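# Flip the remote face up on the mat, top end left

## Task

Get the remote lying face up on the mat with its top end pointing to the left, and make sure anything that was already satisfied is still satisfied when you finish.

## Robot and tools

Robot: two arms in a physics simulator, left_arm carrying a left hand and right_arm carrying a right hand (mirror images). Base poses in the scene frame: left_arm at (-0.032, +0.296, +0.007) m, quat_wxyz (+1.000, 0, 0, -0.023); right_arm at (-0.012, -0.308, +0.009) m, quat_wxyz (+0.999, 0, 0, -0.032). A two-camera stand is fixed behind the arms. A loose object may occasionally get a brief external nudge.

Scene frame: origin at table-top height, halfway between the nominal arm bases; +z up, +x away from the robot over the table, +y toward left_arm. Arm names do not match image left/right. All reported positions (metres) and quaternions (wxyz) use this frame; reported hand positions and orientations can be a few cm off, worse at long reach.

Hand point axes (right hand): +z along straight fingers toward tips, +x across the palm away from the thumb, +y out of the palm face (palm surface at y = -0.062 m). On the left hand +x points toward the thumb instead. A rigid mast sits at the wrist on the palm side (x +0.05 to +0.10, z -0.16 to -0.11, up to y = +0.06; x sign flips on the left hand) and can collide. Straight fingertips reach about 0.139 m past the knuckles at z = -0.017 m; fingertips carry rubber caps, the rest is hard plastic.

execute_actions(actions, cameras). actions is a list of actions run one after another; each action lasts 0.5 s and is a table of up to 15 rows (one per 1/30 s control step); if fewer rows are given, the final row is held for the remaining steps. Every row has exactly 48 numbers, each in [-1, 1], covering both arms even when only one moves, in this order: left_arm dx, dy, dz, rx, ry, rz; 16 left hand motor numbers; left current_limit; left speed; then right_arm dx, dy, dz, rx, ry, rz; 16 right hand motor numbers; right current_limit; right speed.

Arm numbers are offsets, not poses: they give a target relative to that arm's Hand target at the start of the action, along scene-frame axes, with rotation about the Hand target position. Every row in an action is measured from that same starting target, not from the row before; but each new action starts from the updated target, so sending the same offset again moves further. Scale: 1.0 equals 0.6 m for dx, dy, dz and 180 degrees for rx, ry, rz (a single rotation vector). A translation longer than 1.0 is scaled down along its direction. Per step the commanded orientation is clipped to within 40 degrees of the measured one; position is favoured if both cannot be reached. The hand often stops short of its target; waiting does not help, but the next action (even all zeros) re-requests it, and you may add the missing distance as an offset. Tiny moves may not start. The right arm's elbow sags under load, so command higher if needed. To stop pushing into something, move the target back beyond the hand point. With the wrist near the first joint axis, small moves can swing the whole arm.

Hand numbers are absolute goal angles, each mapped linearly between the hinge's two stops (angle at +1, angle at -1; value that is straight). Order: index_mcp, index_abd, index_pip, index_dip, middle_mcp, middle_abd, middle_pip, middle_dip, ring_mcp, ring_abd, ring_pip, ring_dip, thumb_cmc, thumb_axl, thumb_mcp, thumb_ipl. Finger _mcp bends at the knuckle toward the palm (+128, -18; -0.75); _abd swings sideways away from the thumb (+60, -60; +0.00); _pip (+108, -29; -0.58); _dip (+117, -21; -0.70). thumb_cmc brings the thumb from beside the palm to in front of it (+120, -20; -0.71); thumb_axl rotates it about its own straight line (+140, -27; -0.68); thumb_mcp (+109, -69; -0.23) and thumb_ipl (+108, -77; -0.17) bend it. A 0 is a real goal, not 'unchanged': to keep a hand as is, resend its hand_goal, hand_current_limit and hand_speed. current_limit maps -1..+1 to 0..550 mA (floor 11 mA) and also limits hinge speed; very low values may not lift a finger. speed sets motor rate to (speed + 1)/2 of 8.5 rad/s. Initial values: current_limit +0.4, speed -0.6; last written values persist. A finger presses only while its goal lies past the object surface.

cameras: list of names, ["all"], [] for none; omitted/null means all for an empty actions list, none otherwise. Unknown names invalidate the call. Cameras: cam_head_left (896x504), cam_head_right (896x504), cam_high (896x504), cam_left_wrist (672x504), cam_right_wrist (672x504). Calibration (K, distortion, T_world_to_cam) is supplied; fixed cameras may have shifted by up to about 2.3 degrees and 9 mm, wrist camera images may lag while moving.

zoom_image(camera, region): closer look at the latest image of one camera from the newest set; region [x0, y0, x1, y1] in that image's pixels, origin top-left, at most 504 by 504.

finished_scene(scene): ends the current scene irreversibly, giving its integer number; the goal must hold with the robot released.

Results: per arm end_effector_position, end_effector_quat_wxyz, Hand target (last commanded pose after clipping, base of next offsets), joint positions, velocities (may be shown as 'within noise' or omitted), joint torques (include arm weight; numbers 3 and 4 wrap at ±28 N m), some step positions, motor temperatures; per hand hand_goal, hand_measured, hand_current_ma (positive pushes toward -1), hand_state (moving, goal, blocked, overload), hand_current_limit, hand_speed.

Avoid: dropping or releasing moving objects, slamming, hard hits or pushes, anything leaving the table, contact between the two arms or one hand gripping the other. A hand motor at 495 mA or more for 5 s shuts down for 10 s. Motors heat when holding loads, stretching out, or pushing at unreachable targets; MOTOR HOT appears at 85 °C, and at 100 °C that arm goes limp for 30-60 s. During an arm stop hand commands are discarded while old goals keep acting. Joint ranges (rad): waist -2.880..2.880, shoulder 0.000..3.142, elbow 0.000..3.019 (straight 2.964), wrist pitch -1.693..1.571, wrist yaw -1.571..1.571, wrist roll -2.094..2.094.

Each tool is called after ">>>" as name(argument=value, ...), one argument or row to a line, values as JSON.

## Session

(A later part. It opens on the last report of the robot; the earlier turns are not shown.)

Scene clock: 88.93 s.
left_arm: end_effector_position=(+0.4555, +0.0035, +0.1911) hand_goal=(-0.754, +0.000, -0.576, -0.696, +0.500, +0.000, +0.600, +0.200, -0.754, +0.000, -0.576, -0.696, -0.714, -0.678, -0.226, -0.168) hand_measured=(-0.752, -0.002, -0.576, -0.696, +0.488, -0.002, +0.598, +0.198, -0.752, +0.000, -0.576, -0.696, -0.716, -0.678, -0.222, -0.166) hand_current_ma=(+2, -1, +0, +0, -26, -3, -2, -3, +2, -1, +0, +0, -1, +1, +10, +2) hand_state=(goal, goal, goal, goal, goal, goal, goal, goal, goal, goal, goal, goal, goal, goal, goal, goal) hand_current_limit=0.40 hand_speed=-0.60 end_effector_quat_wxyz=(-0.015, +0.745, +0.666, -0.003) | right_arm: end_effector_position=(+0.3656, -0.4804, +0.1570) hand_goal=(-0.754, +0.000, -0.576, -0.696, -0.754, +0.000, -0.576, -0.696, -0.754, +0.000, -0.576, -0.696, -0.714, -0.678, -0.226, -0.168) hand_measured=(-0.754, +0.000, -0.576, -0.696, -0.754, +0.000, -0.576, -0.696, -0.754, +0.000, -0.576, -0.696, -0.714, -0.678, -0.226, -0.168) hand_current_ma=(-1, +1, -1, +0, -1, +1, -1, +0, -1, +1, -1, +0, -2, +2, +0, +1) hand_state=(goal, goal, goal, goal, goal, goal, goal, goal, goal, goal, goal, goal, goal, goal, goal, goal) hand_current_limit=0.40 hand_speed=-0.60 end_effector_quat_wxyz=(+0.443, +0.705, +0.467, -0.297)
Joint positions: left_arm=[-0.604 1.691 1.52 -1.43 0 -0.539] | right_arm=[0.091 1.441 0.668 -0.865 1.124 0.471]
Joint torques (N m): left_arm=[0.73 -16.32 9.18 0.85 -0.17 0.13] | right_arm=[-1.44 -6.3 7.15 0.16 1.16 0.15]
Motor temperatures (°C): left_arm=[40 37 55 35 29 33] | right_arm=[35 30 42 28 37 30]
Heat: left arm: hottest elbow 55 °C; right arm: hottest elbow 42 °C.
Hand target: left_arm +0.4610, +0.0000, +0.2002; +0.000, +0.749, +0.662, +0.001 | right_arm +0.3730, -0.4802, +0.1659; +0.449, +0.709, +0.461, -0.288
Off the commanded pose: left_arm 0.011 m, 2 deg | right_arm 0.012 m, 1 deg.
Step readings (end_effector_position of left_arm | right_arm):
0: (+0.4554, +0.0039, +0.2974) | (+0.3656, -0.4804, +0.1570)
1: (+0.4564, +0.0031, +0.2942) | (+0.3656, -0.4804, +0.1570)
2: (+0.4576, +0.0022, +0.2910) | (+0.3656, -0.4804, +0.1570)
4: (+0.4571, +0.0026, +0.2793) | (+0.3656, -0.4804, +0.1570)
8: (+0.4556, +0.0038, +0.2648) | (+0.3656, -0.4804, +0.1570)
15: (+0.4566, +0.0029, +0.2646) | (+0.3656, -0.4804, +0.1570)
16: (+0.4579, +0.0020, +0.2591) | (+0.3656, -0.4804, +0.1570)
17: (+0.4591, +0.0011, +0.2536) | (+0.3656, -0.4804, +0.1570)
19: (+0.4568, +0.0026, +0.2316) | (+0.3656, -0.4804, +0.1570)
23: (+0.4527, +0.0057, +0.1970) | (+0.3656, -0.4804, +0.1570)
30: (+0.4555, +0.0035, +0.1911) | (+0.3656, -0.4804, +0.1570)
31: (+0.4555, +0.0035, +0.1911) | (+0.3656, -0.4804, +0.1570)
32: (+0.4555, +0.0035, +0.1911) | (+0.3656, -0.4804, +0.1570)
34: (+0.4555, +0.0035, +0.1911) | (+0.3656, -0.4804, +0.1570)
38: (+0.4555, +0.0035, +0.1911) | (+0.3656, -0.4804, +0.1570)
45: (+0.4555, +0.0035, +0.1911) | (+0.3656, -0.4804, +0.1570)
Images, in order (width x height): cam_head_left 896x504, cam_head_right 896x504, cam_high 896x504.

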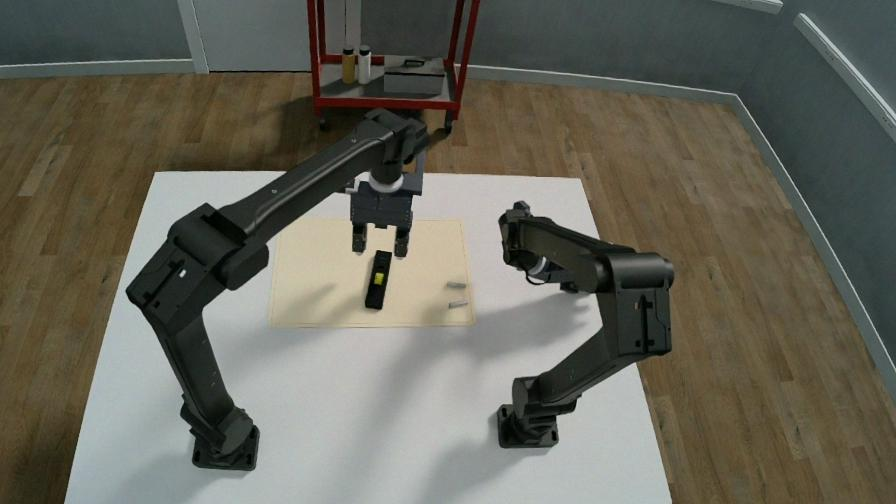

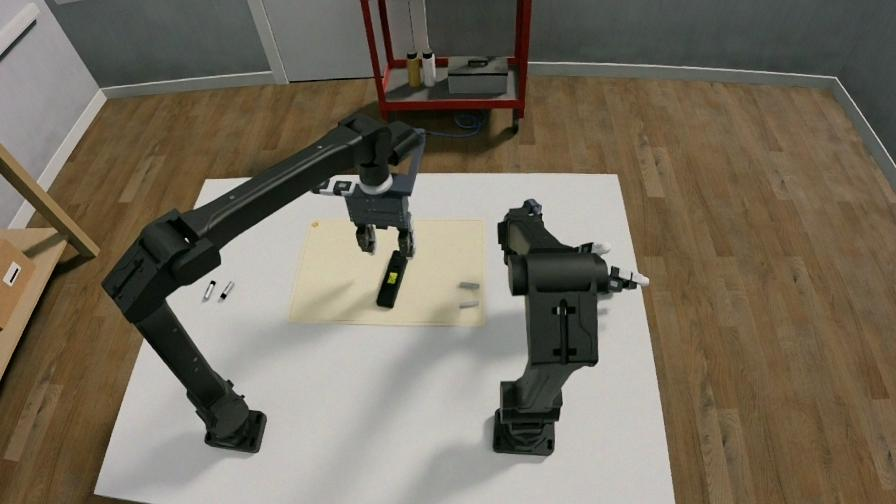

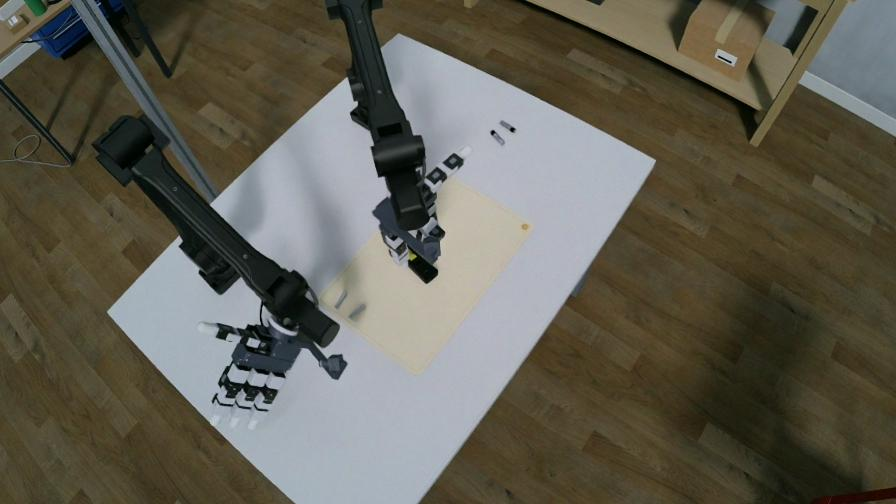

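>>> execute_actions(
  actions=[
    [[0.0233,-0.0133,0,0,0,0,-0.754,0,-0.576,-0.696,0.5,0,0.6,0.2,-0.754,0,-0.576,-0.696,-0.714,-0.678,-0.226,-0.168,0.4,-0.6,0,0,0,0,0,0,-0.754,0,-0.576,-0.696,-0.754,0,-0.576,-0.696,-0.754,0,-0.576,-0.696,-0.714,-0.678,-0.226,-0.168,0.4,-0.6]],
    [[0,0,-0.067,0,0,0,-0.754,0,-0.576,-0.696,0.5,0,0.6,0.2,-0.754,0,-0.576,-0.696,-0.714,-0.678,-0.226,-0.168,0.4,-0.6,0,0,0,0,0,0,-0.754,0,-0.576,-0.696,-0.754,0,-0.576,-0.696,-0.754,0,-0.576,-0.696,-0.714,-0.678,-0.226,-0.168,0.4,-0.6]],
    [[0,0,0,0,0,0,-0.754,0,-0.576,-0.696,0.5,0,0.6,0.2,-0.754,0,-0.576,-0.696,-0.714,-0.678,-0.226,-0.168,0.4,-0.6,0,0,0,0,0,0,-0.754,0,-0.576,-0.696,-0.754,0,-0.576,-0.696,-0.754,0,-0.576,-0.696,-0.714,-0.678,-0.226,-0.168,0.4,-0.6]],
  ],
  cameras=["cam_head_left","cam_head_right","cam_high"],
)

>>> zoom_image(
  camera="cam_head_left",
  region=[330, 190, 430, 330],
)

>>> zoom_image(
  camera="cam_head_right",
  region=[330, 190, 430, 330],
)

>>> zoom_image(
  camera="cam_high",
  region=[350, 180, 470, 300],
)

Scene clock: 97.13 s.
left_arm: end_effector_position=(+0.4705, -0.0082, +0.1655) hand_goal=(-0.754, +0.000, -0.576, -0.696, +0.500, +0.000, +0.600, +0.200, -0.754, +0.000, -0.576, -0.696, -0.714, -0.678, -0.226, -0.168) hand_measured=(-0.754, -0.002, -0.576, -0.696, +0.488, -0.002, +0.598, +0.198, -0.754, +0.000, -0.576, -0.696, -0.716, -0.678, -0.222, -0.166) hand_current_ma=(+0, -1, +0, +0, -26, -3, -2, -3, +0, -1, +0, +0, -1, +1, +10, +2) hand_state=(goal, goal, goal, goal, goal, goal, goal, goal, goal, goal, goal, goal, goal, goal, goal, goal) hand_current_limit=0.40 hand_speed=-0.60 end_effector_quat_wxyz=(-0.001, +0.747, +0.665, +0.000) | right_arm: end_effector_position=(+0.3656, -0.4804, +0.1570) hand_goal=(-0.754, +0.000, -0.576, -0.696, -0.754, +0.000, -0.576, -0.696, -0.754, +0.000, -0.576, -0.696, -0.714, -0.678, -0.226, -0.168) hand_measured=(-0.754, +0.000, -0.576, -0.696, -0.754, +0.000, -0.576, -0.696, -0.754, +0.000, -0.576, -0.696, -0.714, -0.678, -0.226, -0.168) hand_current_ma=(-1, +1, -1, +0, -1, +1, -1, +0, -1, +1, -1, +0, -2, +2, +0, +1) hand_state=(goal, goal, goal, goal, goal, goal, goal, goal, goal, goal, goal, goal, goal, goal, goal, goal) hand_current_limit=0.40 hand_speed=-0.60 end_effector_quat_wxyz=(+0.443, +0.705, +0.467, -0.297)
Joint positions: left_arm=[-0.604 1.736 1.506 -1.343 0 -0.536] | right_arm=[0.091 1.441 0.668 -0.865 1.124 0.471]
Joint torques (N m): left_arm=[1.03 -15.74 8.31 0.94 -0.16 0.13] | right_arm=[-1.26 -7.18 7.01 0.05 1.11 0.11]
Motor temperatures (°C): left_arm=[40 38 55 35 29 33] | right_arm=[35 30 42 28 37 30]
Heat: left arm: hottest elbow 55 °C; right arm: hottest elbow 42 °C.
Hand target: left_arm +0.4750, -0.0080, +0.1599; +0.000, +0.749, +0.662, +0.001 | right_arm +0.3730, -0.4802, +0.1659; +0.449, +0.709, +0.461, -0.288
Off the commanded pose: left_arm 0.007 m, 0 deg | right_arm 0.012 m, 1 deg.
Step readings (end_effector_position of left_arm | right_arm):
0: (+0.4555, +0.0035, +0.1911) | (+0.3656, -0.4804, +0.1570)
1: (+0.4555, +0.0035, +0.1907) | (+0.3656, -0.4804, +0.1570)
2: (+0.4558, +0.0032, +0.1904) | (+0.3656, -0.4804, +0.1570)
4: (+0.4562, +0.0028, +0.1880) | (+0.3656, -0.4804, +0.1570)
8: (+0.4565, +0.0025, +0.1833) | (+0.3656, -0.4804, +0.1570)
15: (+0.4566, +0.0025, +0.1820) | (+0.3656, -0.4804, +0.1570)
16: (+0.4583, +0.0012, +0.1810) | (+0.3656, -0.4804, +0.1570)
17: (+0.4621, -0.0017, +0.1806) | (+0.3656, -0.4804, +0.1570)
19: (+0.4683, -0.0065, +0.1771) | (+0.3656, -0.4804, +0.1570)
23: (+0.4711, -0.0086, +0.1688) | (+0.3656, -0.4804, +0.1570)
30: (+0.4705, -0.0082, +0.1655) | (+0.3656, -0.4804, +0.1570)
31: (+0.4705, -0.0082, +0.1655) | (+0.3656, -0.4804, +0.1570)
32: (+0.4705, -0.0082, +0.1655) | (+0.3656, -0.4804, +0.1570)
34: (+0.4705, -0.0082, +0.1655) | (+0.3656, -0.4804, +0.1570)
38: (+0.4705, -0.0082, +0.1655) | (+0.3656, -0.4804, +0.1570)
45: (+0.4705, -0.0082, +0.1655) | (+0.3656, -0.4804, +0.1570)
Images, in order (width x height): cam_head_left 896x504, cam_head_right 896x504, cam_high 896x504.

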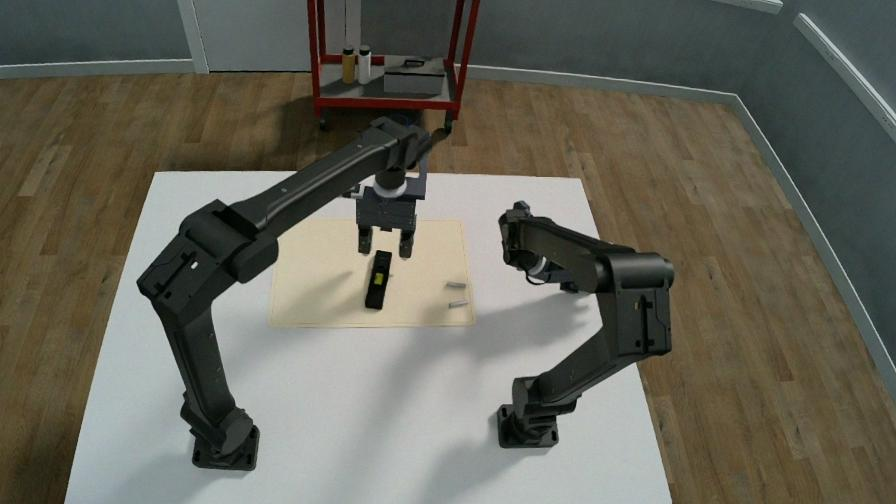

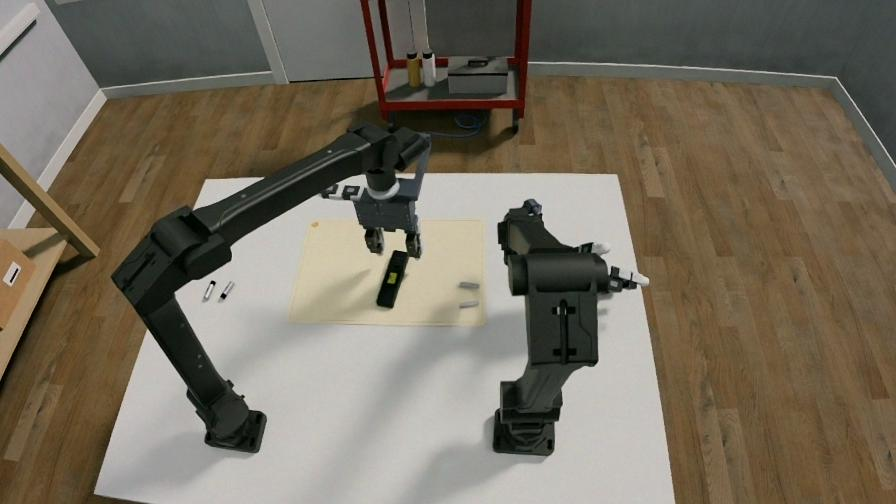

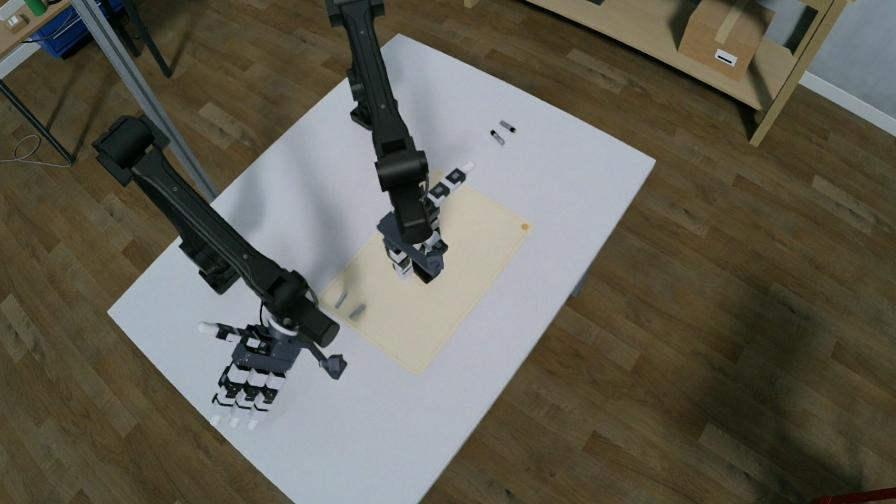

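Scaled by 3.600.

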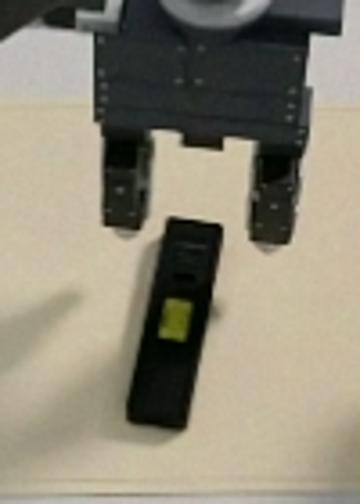

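Scaled by 3.600.

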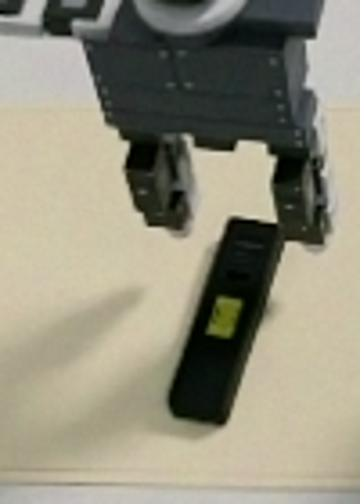

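Scaled by 4.200.

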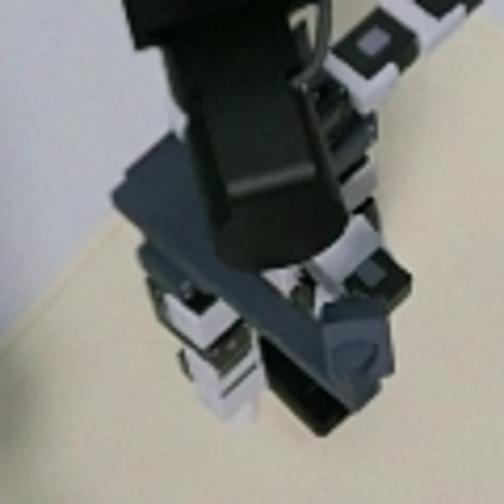

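>>> execute_actions(
  actions=[
    [[0,0,-0.033,0,0,0,-0.754,0,-0.576,-0.696,0.5,0,0.6,0.2,-0.754,0,-0.576,-0.696,-0.714,-0.678,-0.226,-0.168,0.4,-0.6,0,0,0,0,0,0,-0.754,0,-0.576,-0.696,-0.754,0,-0.576,-0.696,-0.754,0,-0.576,-0.696,-0.714,-0.678,-0.226,-0.168,0.4,-0.6]],
    [[0,0,0,0,0,0,-0.754,0,-0.576,-0.696,0.5,0,0.6,0.2,-0.754,0,-0.576,-0.696,-0.714,-0.678,-0.226,-0.168,0.4,-0.6,0,0,0,0,0,0,-0.754,0,-0.576,-0.696,-0.754,0,-0.576,-0.696,-0.754,0,-0.576,-0.696,-0.714,-0.678,-0.226,-0.168,0.4,-0.6]],
  ],
  cameras=["cam_head_left","cam_head_right","cam_high"],
)

>>> zoom_image(
  camera="cam_head_left",
  region=[340, 210, 420, 320],
)

>>> zoom_image(
  camera="cam_head_right",
  region=[350, 210, 430, 320],
)

>>> zoom_image(
  camera="cam_high",
  region=[370, 220, 450, 300],
)

Scene clock: 100.03 s.
left_arm: end_effector_position=(+0.4702, -0.0079, +0.1448) hand_goal=(-0.754, +0.000, -0.576, -0.696, +0.500, +0.000, +0.600, +0.200, -0.754, +0.000, -0.576, -0.696, -0.714, -0.678, -0.226, -0.168) hand_measured=(-0.754, -0.002, -0.576, -0.696, +0.488, -0.002, +0.598, +0.198, -0.754, +0.000, -0.576, -0.696, -0.716, -0.678, -0.222, -0.166) hand_current_ma=(+0, -1, +0, +0, -26, -3, -2, -3, +0, -1, +0, +0, -1, +1, +10, +2) hand_state=(goal, goal, goal, goal, goal, goal, goal, goal, goal, goal, goal, goal, goal, goal, goal, goal) hand_current_limit=0.40 hand_speed=-0.60 end_effector_quat_wxyz=(-0.002, +0.747, +0.665, +0.000) | right_arm: end_effector_position=(+0.3656, -0.4804, +0.1570) hand_goal=(-0.754, +0.000, -0.576, -0.696, -0.754, +0.000, -0.576, -0.696, -0.754, +0.000, -0.576, -0.696, -0.714, -0.678, -0.226, -0.168) hand_measured=(-0.754, +0.000, -0.576, -0.696, -0.754, +0.000, -0.576, -0.696, -0.754, +0.000, -0.576, -0.696, -0.714, -0.678, -0.226, -0.168) hand_current_ma=(-1, +1, -1, +0, -1, +1, -1, +0, -1, +1, -1, +0, -2, +2, +0, +1) hand_state=(goal, goal, goal, goal, goal, goal, goal, goal, goal, goal, goal, goal, goal, goal, goal, goal) hand_current_limit=0.40 hand_speed=-0.60 end_effector_quat_wxyz=(+0.443, +0.705, +0.467, -0.297)
Joint positions: left_arm=[-0.604 1.75 1.469 -1.294 0 -0.536] | right_arm=[0.091 1.441 0.668 -0.865 1.124 0.471]
Joint torques (N m): left_arm=[0.97 -15.27 8.44 0.94 -0.16 0.13] | right_arm=[-1.32 -6.71 7.28 0.17 1.18 0.17]
Motor temperatures (°C): left_arm=[40 38 55 35 29 33] | right_arm=[35 30 42 28 37 30]
Heat: left arm: hottest elbow 55 °C; right arm: hottest elbow 42 °C.
Hand target: left_arm +0.4750, -0.0080, +0.1403; +0.000, +0.749, +0.662, +0.001 | right_arm +0.3730, -0.4802, +0.1659; +0.449, +0.709, +0.461, -0.288
Off the commanded pose: left_arm 0.007 m, 1 deg | right_arm 0.012 m, 1 deg.
Step readings (end_effector_position of left_arm | right_arm):
0: (+0.4705, -0.0082, +0.1655) | (+0.3656, -0.4804, +0.1570)
1: (+0.4709, -0.0085, +0.1639) | (+0.3656, -0.4804, +0.1570)
2: (+0.4719, -0.0092, +0.1622) | (+0.3656, -0.4804, +0.1570)
4: (+0.4720, -0.0093, +0.1559) | (+0.3656, -0.4804, +0.1570)
8: (+0.4697, -0.0075, +0.1460) | (+0.3656, -0.4804, +0.1570)
15: (+0.4702, -0.0079, +0.1448) | (+0.3656, -0.4804, +0.1570)
16: (+0.4702, -0.0079, +0.1448) | (+0.3656, -0.4804, +0.1570)
17: (+0.4702, -0.0079, +0.1448) | (+0.3656, -0.4804, +0.1570)
19: (+0.4702, -0.0079, +0.1448) | (+0.3656, -0.4804, +0.1570)
23: (+0.4702, -0.0079, +0.1448) | (+0.3656, -0.4804, +0.1570)
30: (+0.4702, -0.0079, +0.1448) | (+0.3656, -0.4804, +0.1570)
Images, in order (width x height): cam_head_left 896x504, cam_head_right 896x504, cam_high 896x504.

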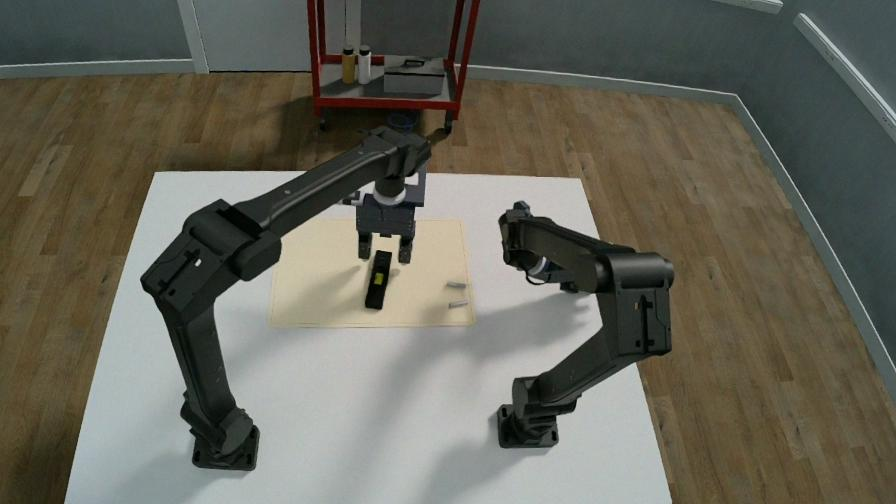

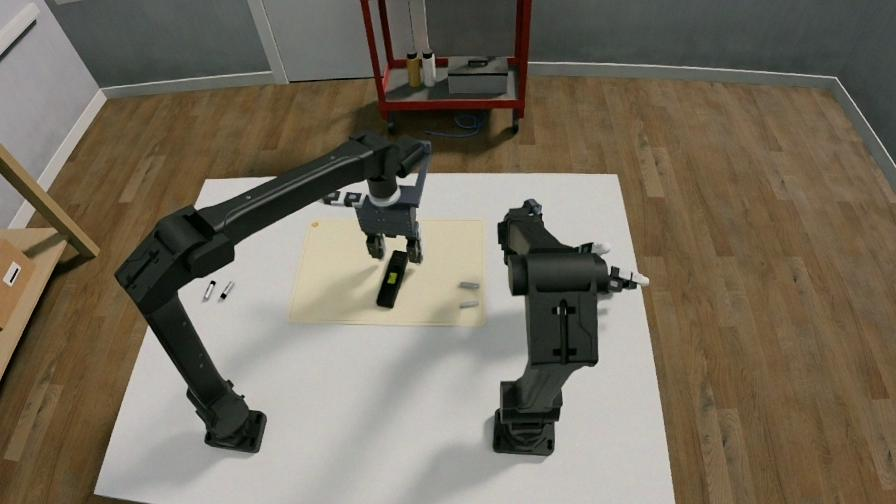

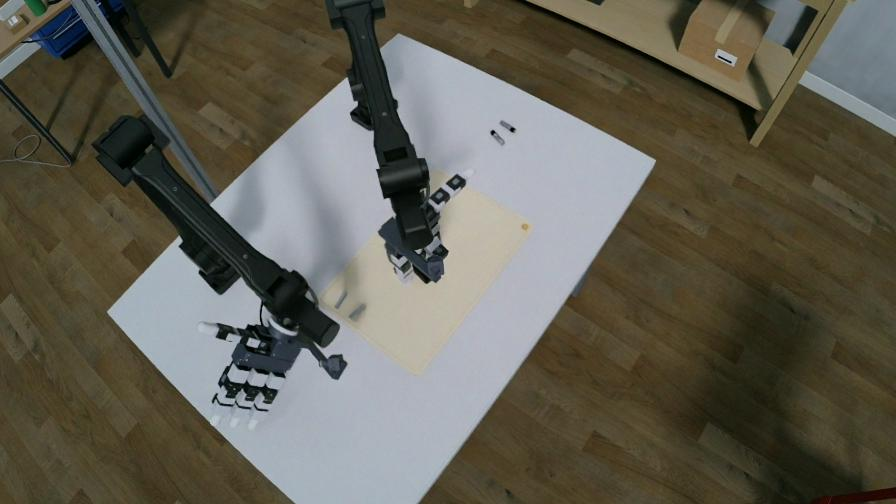

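Scaled by 4.582.

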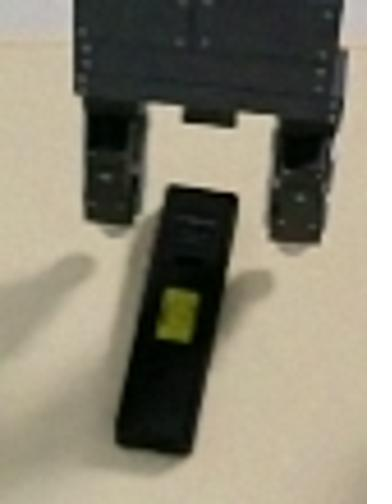

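Scaled by 4.582.

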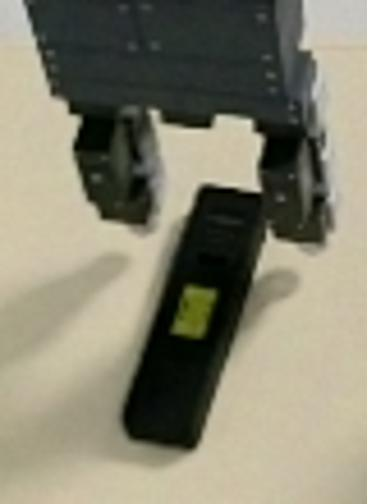

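Scaled by 6.300.

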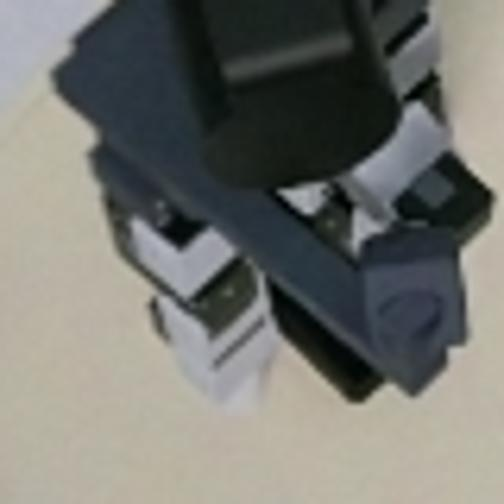

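>>> execute_actions(
  actions=[
    [[0,0,-0.025,0,0,0,-0.754,0,-0.576,-0.696,0.5,0,0.6,0.2,-0.754,0,-0.576,-0.696,-0.714,-0.678,-0.226,-0.168,0.4,-0.6,0,0,0,0,0,0,-0.754,0,-0.576,-0.696,-0.754,0,-0.576,-0.696,-0.754,0,-0.576,-0.696,-0.714,-0.678,-0.226,-0.168,0.4,-0.6]],
    [[0,0,0,0,0,0,-0.754,0,-0.576,-0.696,0.5,0,0.6,0.2,-0.754,0,-0.576,-0.696,-0.714,-0.678,-0.226,-0.168,0.4,-0.6,0,0,0,0,0,0,-0.754,0,-0.576,-0.696,-0.754,0,-0.576,-0.696,-0.754,0,-0.576,-0.696,-0.714,-0.678,-0.226,-0.168,0.4,-0.6]],
  ],
  cameras=["cam_head_left","cam_head_right","cam_high"],
)

>>> zoom_image(
  camera="cam_head_left",
  region=[340, 210, 420, 320],
)

>>> zoom_image(
  camera="cam_head_right",
  region=[350, 210, 430, 320],
)

>>> zoom_image(
  camera="cam_high",
  region=[370, 220, 450, 300],
)

Scene clock: 103.27 s.
left_arm: end_effector_position=(+0.4707, -0.0083, +0.1321) hand_goal=(-0.754, +0.000, -0.576, -0.696, +0.500, +0.000, +0.600, +0.200, -0.754, +0.000, -0.576, -0.696, -0.714, -0.678, -0.226, -0.168) hand_measured=(-0.754, -0.002, -0.576, -0.696, +0.488, -0.002, +0.598, +0.198, -0.754, +0.000, -0.576, -0.696, -0.716, -0.678, -0.222, -0.166) hand_current_ma=(+0, -1, +0, +0, -26, -3, -2, -3, +0, -1, +0, +0, -1, +1, +10, +2) hand_state=(goal, goal, goal, goal, goal, goal, goal, goal, goal, goal, goal, goal, goal, goal, goal, goal) hand_current_limit=0.40 hand_speed=-0.60 end_effector_quat_wxyz=(+0.000, +0.747, +0.665, +0.000) | right_arm: end_effector_position=(+0.3656, -0.4804, +0.1570) hand_goal=(-0.754, +0.000, -0.576, -0.696, -0.754, +0.000, -0.576, -0.696, -0.754, +0.000, -0.576, -0.696, -0.714, -0.678, -0.226, -0.168) hand_measured=(-0.754, +0.000, -0.576, -0.696, -0.754, +0.000, -0.576, -0.696, -0.754, +0.000, -0.576, -0.696, -0.714, -0.678, -0.226, -0.168) hand_current_ma=(-1, +1, -1, +0, -1, +1, -1, +0, -1, +1, -1, +0, -2, +2, +0, +1) hand_state=(goal, goal, goal, goal, goal, goal, goal, goal, goal, goal, goal, goal, goal, goal, goal, goal) hand_current_limit=0.40 hand_speed=-0.60 end_effector_quat_wxyz=(+0.443, +0.705, +0.467, -0.297)
Joint positions: left_arm=[-0.604 1.759 1.446 -1.258 0 -0.536] | right_arm=[0.091 1.441 0.668 -0.865 1.124 0.471]
Joint torques (N m): left_arm=[1.14 -15.5 8.12 0.94 -0.15 0.14] | right_arm=[-1.38 -7.12 7.09 0.12 1.17 0.12]
Motor temperatures (°C): left_arm=[40 38 55 35 29 33] | right_arm=[35 30 42 28 37 30]
Heat: left arm: hottest elbow 55 °C; right arm: hottest elbow 42 °C.
Hand target: left_arm +0.4749, -0.0079, +0.1251; +0.000, +0.749, +0.663, +0.001 | right_arm +0.3730, -0.4802, +0.1659; +0.449, +0.709, +0.461, -0.288
Off the commanded pose: left_arm 0.008 m, 0 deg | right_arm 0.012 m, 1 deg.
Step readings (end_effector_position of left_arm | right_arm):
0: (+0.4702, -0.0079, +0.1448) | (+0.3656, -0.4804, +0.1570)
1: (+0.4706, -0.0082, +0.1438) | (+0.3656, -0.4804, +0.1570)
2: (+0.4716, -0.0090, +0.1426) | (+0.3656, -0.4804, +0.1570)
4: (+0.4721, -0.0093, +0.1389) | (+0.3656, -0.4804, +0.1570)
8: (+0.4705, -0.0082, +0.1329) | (+0.3656, -0.4804, +0.1570)
15: (+0.4707, -0.0083, +0.1321) | (+0.3656, -0.4804, +0.1570)
16: (+0.4707, -0.0083, +0.1321) | (+0.3656, -0.4804, +0.1570)
17: (+0.4707, -0.0083, +0.1321) | (+0.3656, -0.4804, +0.1570)
19: (+0.4707, -0.0083, +0.1321) | (+0.3656, -0.4804, +0.1570)
23: (+0.4707, -0.0083, +0.1321) | (+0.3656, -0.4804, +0.1570)
30: (+0.4707, -0.0083, +0.1321) | (+0.3656, -0.4804, +0.1570)
Images, in order (width x height): cam_head_left 896x504, cam_head_right 896x504, cam_high 896x504.

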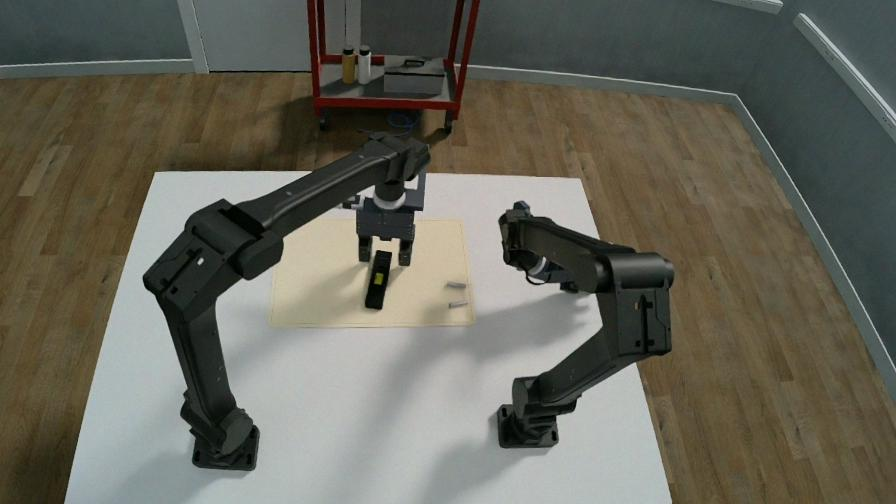

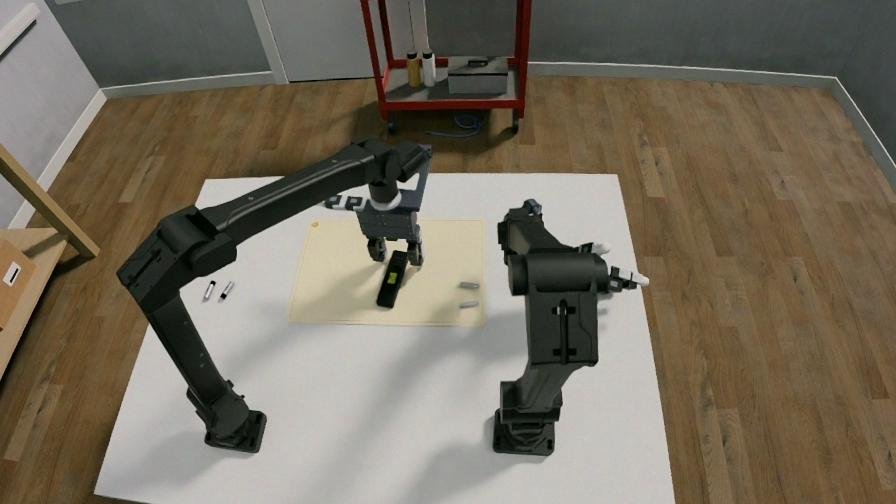

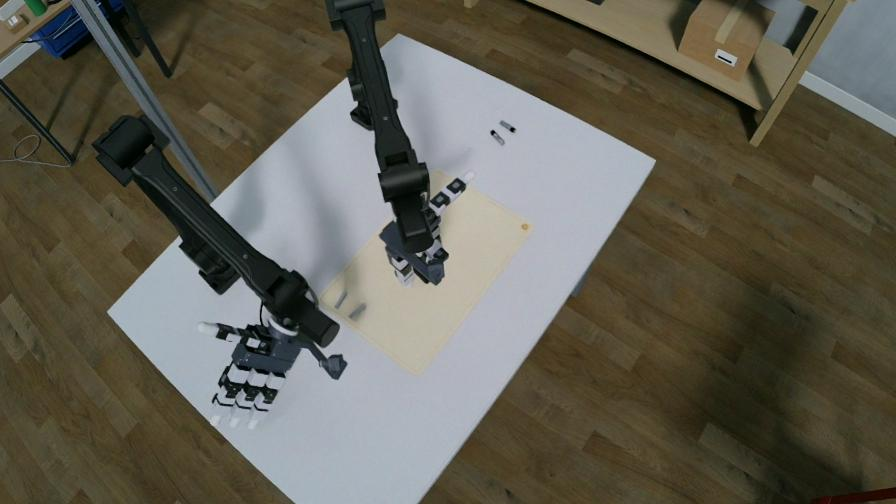

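Scaled by 4.582.

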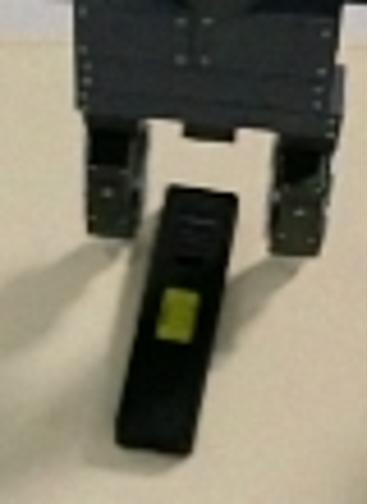

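Scaled by 4.582.

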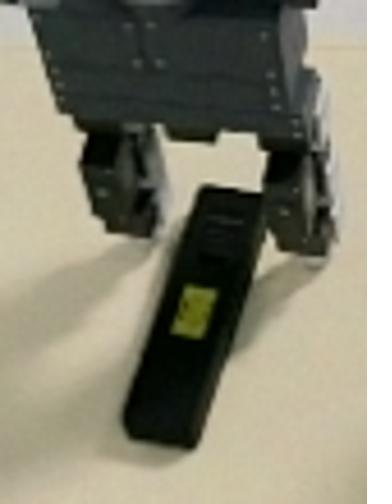

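Scaled by 6.300.

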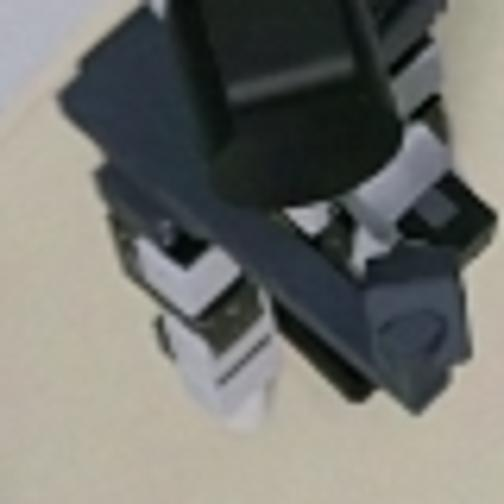

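>>> execute_actions(
  actions=[
    [[0,0,-0.008,0,0,0,-0.754,0,-0.576,-0.696,0.5,0,0.6,0.2,-0.754,0,-0.576,-0.696,-0.714,-0.678,-0.226,-0.168,0.4,-0.6,0,0,0,0,0,0,-0.754,0,-0.576,-0.696,-0.754,0,-0.576,-0.696,-0.754,0,-0.576,-0.696,-0.714,-0.678,-0.226,-0.168,0.4,-0.6]],
    [[0,0,0,0,0,0,-0.754,0.13,-0.576,-0.696,0.5,0,0.6,0.2,-0.754,-0.13,-0.576,-0.696,-0.714,-0.678,-0.226,-0.168,0.4,-0.8,0,0,0,0,0,0,-0.754,0,-0.576,-0.696,-0.754,0,-0.576,-0.696,-0.754,0,-0.576,-0.696,-0.714,-0.678,-0.226,-0.168,0.4,-0.6]],
    [[0,0,0,0,0,0,-0.754,0.2,-0.576,-0.696,0.5,0,0.6,0.2,-0.754,-0.2,-0.576,-0.696,-0.714,-0.678,-0.226,-0.168,0.4,-0.8,0,0,0,0,0,0,-0.754,0,-0.576,-0.696,-0.754,0,-0.576,-0.696,-0.754,0,-0.576,-0.696,-0.714,-0.678,-0.226,-0.168,0.4,-0.6]],
  ],
  cameras=["cam_head_left","cam_head_right"],
)

>>> zoom_image(
  camera="cam_head_left",
  region=[340, 210, 420, 320],
)

>>> zoom_image(
  camera="cam_head_right",
  region=[350, 210, 430, 320],
)

Scene clock: 107.17 s.
left_arm: end_effector_position=(+0.4718, -0.0088, +0.1309) hand_goal=(-0.754, +0.200, -0.576, -0.696, +0.500, +0.000, +0.600, +0.200, -0.754, -0.200, -0.576, -0.696, -0.714, -0.678, -0.226, -0.168) hand_measured=(-0.754, +0.154, -0.576, -0.696, +0.488, -0.002, +0.598, +0.198, -0.754, -0.168, -0.576, -0.696, -0.716, -0.678, -0.222, -0.166) hand_current_ma=(+0, -107, +0, +0, -26, -3, -2, -3, +0, +70, +0, +0, -1, +1, +10, +2) hand_state=(goal, blocked, goal, goal, goal, goal, goal, goal, goal, blocked, goal, goal, goal, goal, goal, goal) hand_current_limit=0.40 hand_speed=-0.80 end_effector_quat_wxyz=(+0.003, +0.746, +0.665, +0.001) | right_arm: end_effector_position=(+0.3656, -0.4804, +0.1570) hand_goal=(-0.754, +0.000, -0.576, -0.696, -0.754, +0.000, -0.576, -0.696, -0.754, +0.000, -0.576, -0.696, -0.714, -0.678, -0.226, -0.168) hand_measured=(-0.754, +0.000, -0.576, -0.696, -0.754, +0.000, -0.576, -0.696, -0.754, +0.000, -0.576, -0.696, -0.714, -0.678, -0.226, -0.168) hand_current_ma=(-1, +1, -1, +0, -1, +1, -1, +0, -1, +1, -1, +0, -2, +2, +0, +1) hand_state=(goal, goal, goal, goal, goal, goal, goal, goal, goal, goal, goal, goal, goal, goal, goal, goal) hand_current_limit=0.40 hand_speed=-0.60 end_effector_quat_wxyz=(+0.443, +0.705, +0.467, -0.297)
Joint positions: left_arm=[-0.604 1.759 1.441 -1.247 -0.001 -0.536] | right_arm=[0.091 1.441 0.668 -0.865 1.124 0.471]
Joint torques (N m): left_arm=[1.08 -15.15 7.83 1.02 -0.15 0.14] | right_arm=[-0.79 -6.95 7.06 0.12 1.16 0.16]
Motor temperatures (°C): left_arm=[40 38 55 35 29 33] | right_arm=[35 30 42 28 37 30]
Heat: left arm: hottest elbow 55 °C; right arm: hottest elbow 42 °C.
Hand target: left_arm +0.4750, -0.0078, +0.1204; +0.000, +0.749, +0.663, +0.001 | right_arm +0.3730, -0.4802, +0.1659; +0.449, +0.709, +0.461, -0.288
Off the commanded pose: left_arm 0.011 m, 1 deg | right_arm 0.012 m, 1 deg.
Step readings (end_effector_position of left_arm | right_arm):
0: (+0.4707, -0.0083, +0.1321) | (+0.3656, -0.4804, +0.1570)
1: (+0.4709, -0.0084, +0.1319) | (+0.3656, -0.4804, +0.1570)
2: (+0.4714, -0.0088, +0.1318) | (+0.3656, -0.4804, +0.1570)
4: (+0.4717, -0.0090, +0.1311) | (+0.3656, -0.4804, +0.1570)
8: (+0.4716, -0.0090, +0.1308) | (+0.3656, -0.4804, +0.1570)
15: (+0.4716, -0.0090, +0.1308) | (+0.3656, -0.4804, +0.1570)
16: (+0.4716, -0.0090, +0.1308) | (+0.3656, -0.4804, +0.1570)
17: (+0.4716, -0.0090, +0.1308) | (+0.3656, -0.4804, +0.1570)
19: (+0.4716, -0.0090, +0.1308) | (+0.3656, -0.4804, +0.1570)
23: (+0.4716, -0.0089, +0.1308) | (+0.3656, -0.4804, +0.1570)
30: (+0.4718, -0.0087, +0.1308) | (+0.3656, -0.4804, +0.1570)
31: (+0.4718, -0.0087, +0.1308) | (+0.3656, -0.4804, +0.1570)
32: (+0.4718, -0.0087, +0.1308) | (+0.3656, -0.4804, +0.1570)
34: (+0.4718, -0.0088, +0.1309) | (+0.3656, -0.4804, +0.1570)
38: (+0.4718, -0.0088, +0.1309) | (+0.3656, -0.4804, +0.1570)
45: (+0.4718, -0.0088, +0.1309) | (+0.3656, -0.4804, +0.1570)
Images, in order (width x height): cam_head_left 896x504, cam_head_right 896x504.

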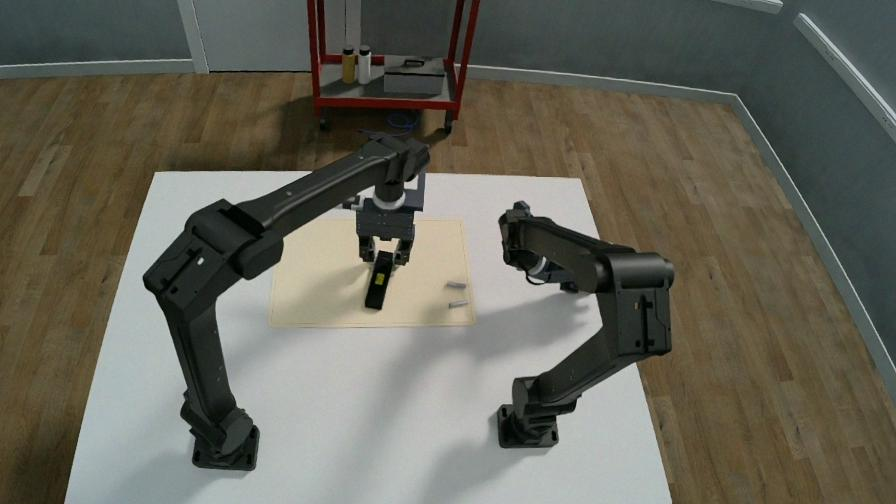

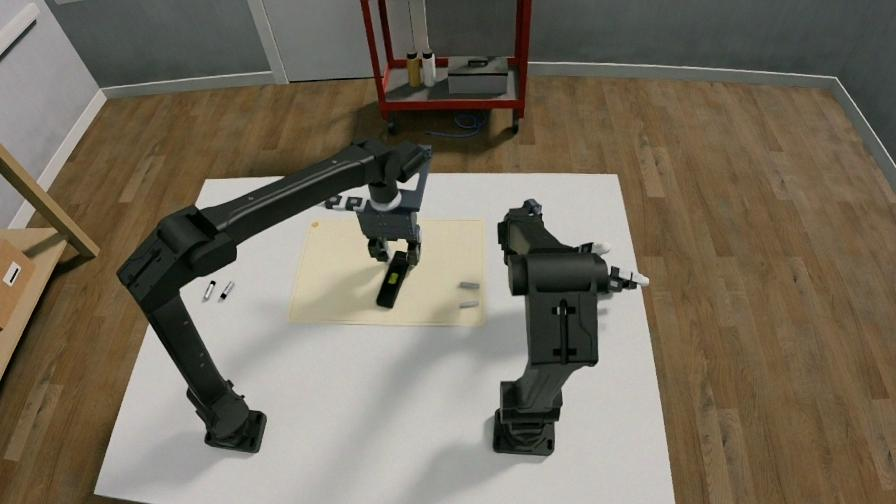

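Scaled by 4.582.

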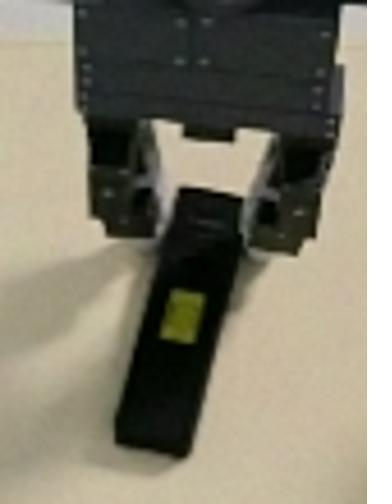

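Scaled by 4.582.

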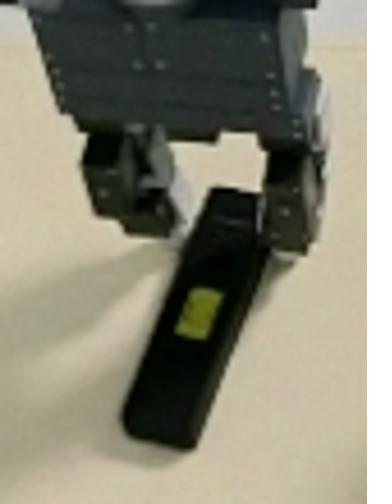

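>>> execute_actions(
  actions=[
    [[0,0,0,0,0,0,-0.754,0.32,-0.576,-0.696,0.5,0,0.6,0.2,-0.754,-0.32,-0.576,-0.696,-0.714,-0.678,-0.226,-0.168,0.2,-0.8,0,0,0,0,0,0,-0.754,0,-0.576,-0.696,-0.754,0,-0.576,-0.696,-0.754,0,-0.576,-0.696,-0.714,-0.678,-0.226,-0.168,0.4,-0.6]],
    [[0,0,0.05,0,0,0,-0.754,0.32,-0.576,-0.696,0.5,0,0.6,0.2,-0.754,-0.32,-0.576,-0.696,-0.714,-0.678,-0.226,-0.168,0.2,-0.8,0,0,0,0,0,0,-0.754,0,-0.576,-0.696,-0.754,0,-0.576,-0.696,-0.754,0,-0.576,-0.696,-0.714,-0.678,-0.226,-0.168,0.4,-0.6]],
    [[0,0,0.05,0,0,0,-0.754,0.32,-0.576,-0.696,0.5,0,0.6,0.2,-0.754,-0.32,-0.576,-0.696,-0.714,-0.678,-0.226,-0.168,0.2,-0.8,0,0,0,0,0,0,-0.754,0,-0.576,-0.696,-0.754,0,-0.576,-0.696,-0.754,0,-0.576,-0.696,-0.714,-0.678,-0.226,-0.168,0.4,-0.6]],
  ],
  cameras=["cam_head_left","cam_head_right","cam_high"],
)

>>> zoom_image(
  camera="cam_head_left",
  region=[340, 190, 440, 320],
)

>>> zoom_image(
  camera="cam_head_right",
  region=[350, 190, 450, 320],
)

Scene clock: 111.07 s.
left_arm: end_effector_position=(+0.4587, +0.0012, +0.1474) hand_goal=(-0.754, +0.320, -0.576, -0.696, +0.500, +0.000, +0.600, +0.200, -0.754, -0.320, -0.576, -0.696, -0.714, -0.678, -0.226, -0.168) hand_measured=(-0.760, +0.158, -0.580, -0.696, +0.488, -0.002, +0.598, +0.198, -0.740, -0.178, -0.568, -0.694, -0.716, -0.678, -0.222, -0.166) hand_current_ma=(-9, -330, -5, +0, -26, -3, -2, -3, +32, +330, +13, +3, -1, +1, +10, +2) hand_state=(goal, blocked, goal, goal, goal, goal, goal, goal, goal, blocked, goal, goal, goal, goal, goal, goal) hand_current_limit=0.20 hand_speed=-0.80 end_effector_quat_wxyz=(-0.030, +0.746, +0.665, -0.005) | right_arm: end_effector_position=(+0.3656, -0.4804, +0.1570) hand_goal=(-0.754, +0.000, -0.576, -0.696, -0.754, +0.000, -0.576, -0.696, -0.754, +0.000, -0.576, -0.696, -0.714, -0.678, -0.226, -0.168) hand_measured=(-0.754, +0.000, -0.576, -0.696, -0.754, +0.000, -0.576, -0.696, -0.754, +0.000, -0.576, -0.696, -0.714, -0.678, -0.226, -0.168) hand_current_ma=(-1, +1, -1, +0, -1, +1, -1, +0, -1, +1, -1, +0, -2, +2, +0, +1) hand_state=(goal, goal, goal, goal, goal, goal, goal, goal, goal, goal, goal, goal, goal, goal, goal, goal) hand_current_limit=0.40 hand_speed=-0.60 end_effector_quat_wxyz=(+0.443, +0.705, +0.467, -0.297)
Joint positions: left_arm=[-0.604 1.744 1.476 -1.363 -0.001 -0.535] | right_arm=[0.091 1.441 0.668 -0.865 1.124 0.471]
Joint torques (N m): left_arm=[1.03 -17.9 12.71 -0.29 -0.17 0.12] | right_arm=[-0.85 -6.65 7.27 0.05 1.15 0.11]
Motor temperatures (°C): left_arm=[40 38 55 34 29 33] | right_arm=[35 30 42 28 37 30]
Heat: left arm: hottest elbow 55 °C; right arm: hottest elbow 42 °C.
Hand target: left_arm +0.4751, -0.0078, +0.1804; +0.000, +0.749, +0.662, +0.001 | right_arm +0.3730, -0.4802, +0.1659; +0.449, +0.709, +0.461, -0.288
Off the commanded pose: left_arm 0.038 m, 3 deg | right_arm 0.012 m, 1 deg.
Step readings (end_effector_position of left_arm | right_arm):
0: (+0.4718, -0.0088, +0.1309) | (+0.3656, -0.4804, +0.1570)
1: (+0.4718, -0.0088, +0.1309) | (+0.3656, -0.4804, +0.1570)
2: (+0.4718, -0.0088, +0.1309) | (+0.3656, -0.4804, +0.1570)
4: (+0.4718, -0.0088, +0.1309) | (+0.3656, -0.4804, +0.1570)
8: (+0.4718, -0.0088, +0.1309) | (+0.3656, -0.4804, +0.1570)
15: (+0.4718, -0.0088, +0.1309) | (+0.3656, -0.4804, +0.1570)
16: (+0.4703, -0.0076, +0.1304) | (+0.3656, -0.4804, +0.1570)
17: (+0.4684, -0.0062, +0.1298) | (+0.3656, -0.4804, +0.1570)
19: (+0.4658, -0.0043, +0.1291) | (+0.3656, -0.4804, +0.1570)
23: (+0.4641, -0.0030, +0.1286) | (+0.3656, -0.4804, +0.1570)
30: (+0.4640, -0.0029, +0.1286) | (+0.3656, -0.4804, +0.1570)
31: (+0.4625, -0.0017, +0.1294) | (+0.3656, -0.4804, +0.1570)
32: (+0.4605, -0.0001, +0.1310) | (+0.3656, -0.4804, +0.1570)
34: (+0.4581, +0.0017, +0.1362) | (+0.3656, -0.4804, +0.1570)
38: (+0.4577, +0.0020, +0.1450) | (+0.3656, -0.4804, +0.1570)
45: (+0.4587, +0.0012, +0.1474) | (+0.3656, -0.4804, +0.1570)
Images, in order (width x height): cam_head_left 896x504, cam_head_right 896x504, cam_high 896x504.

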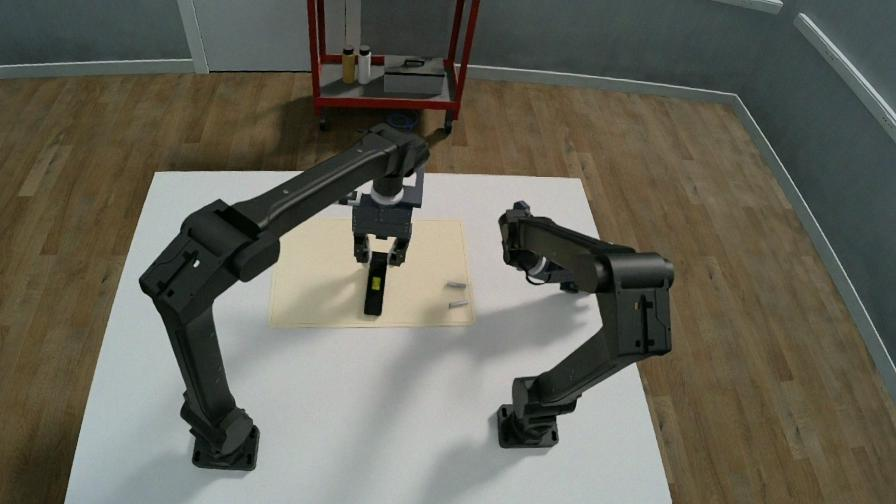

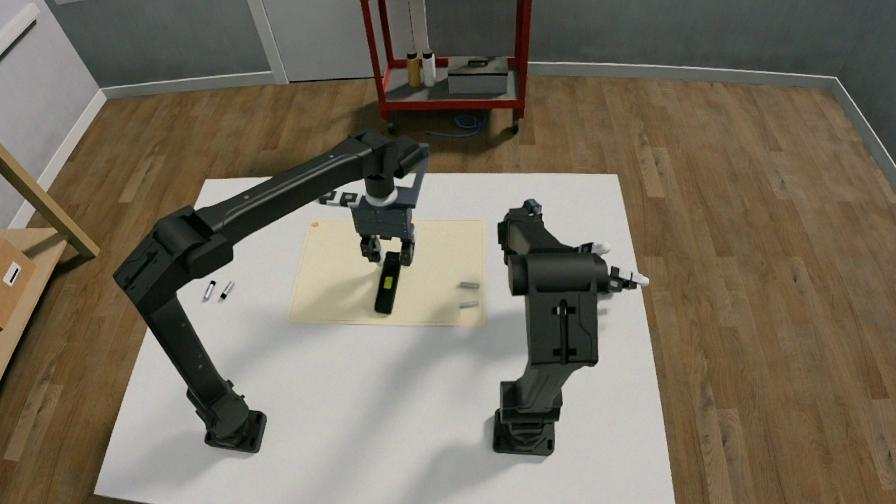

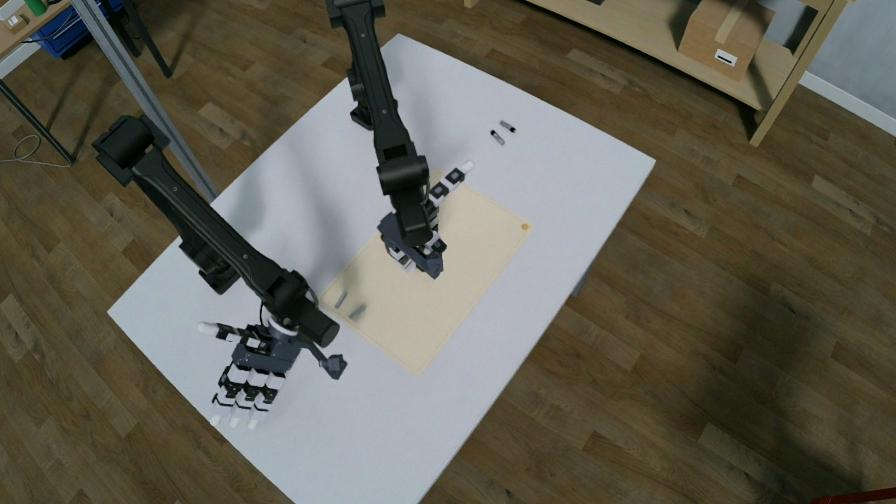

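Scaled by 3.877.

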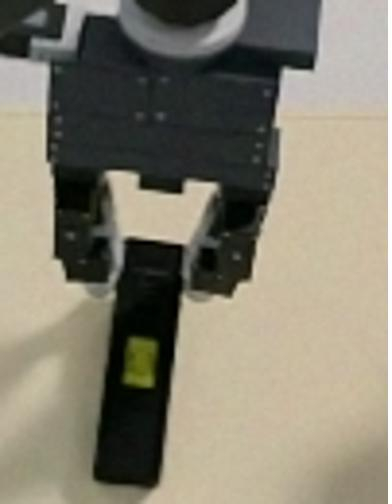

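Scaled by 3.877.

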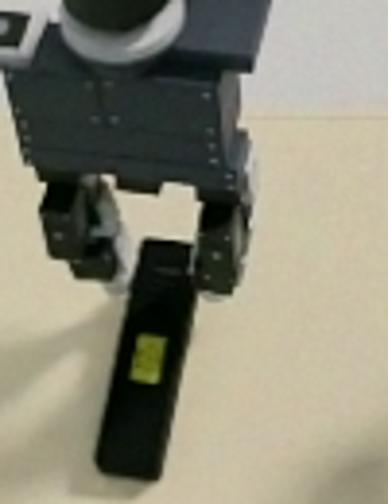

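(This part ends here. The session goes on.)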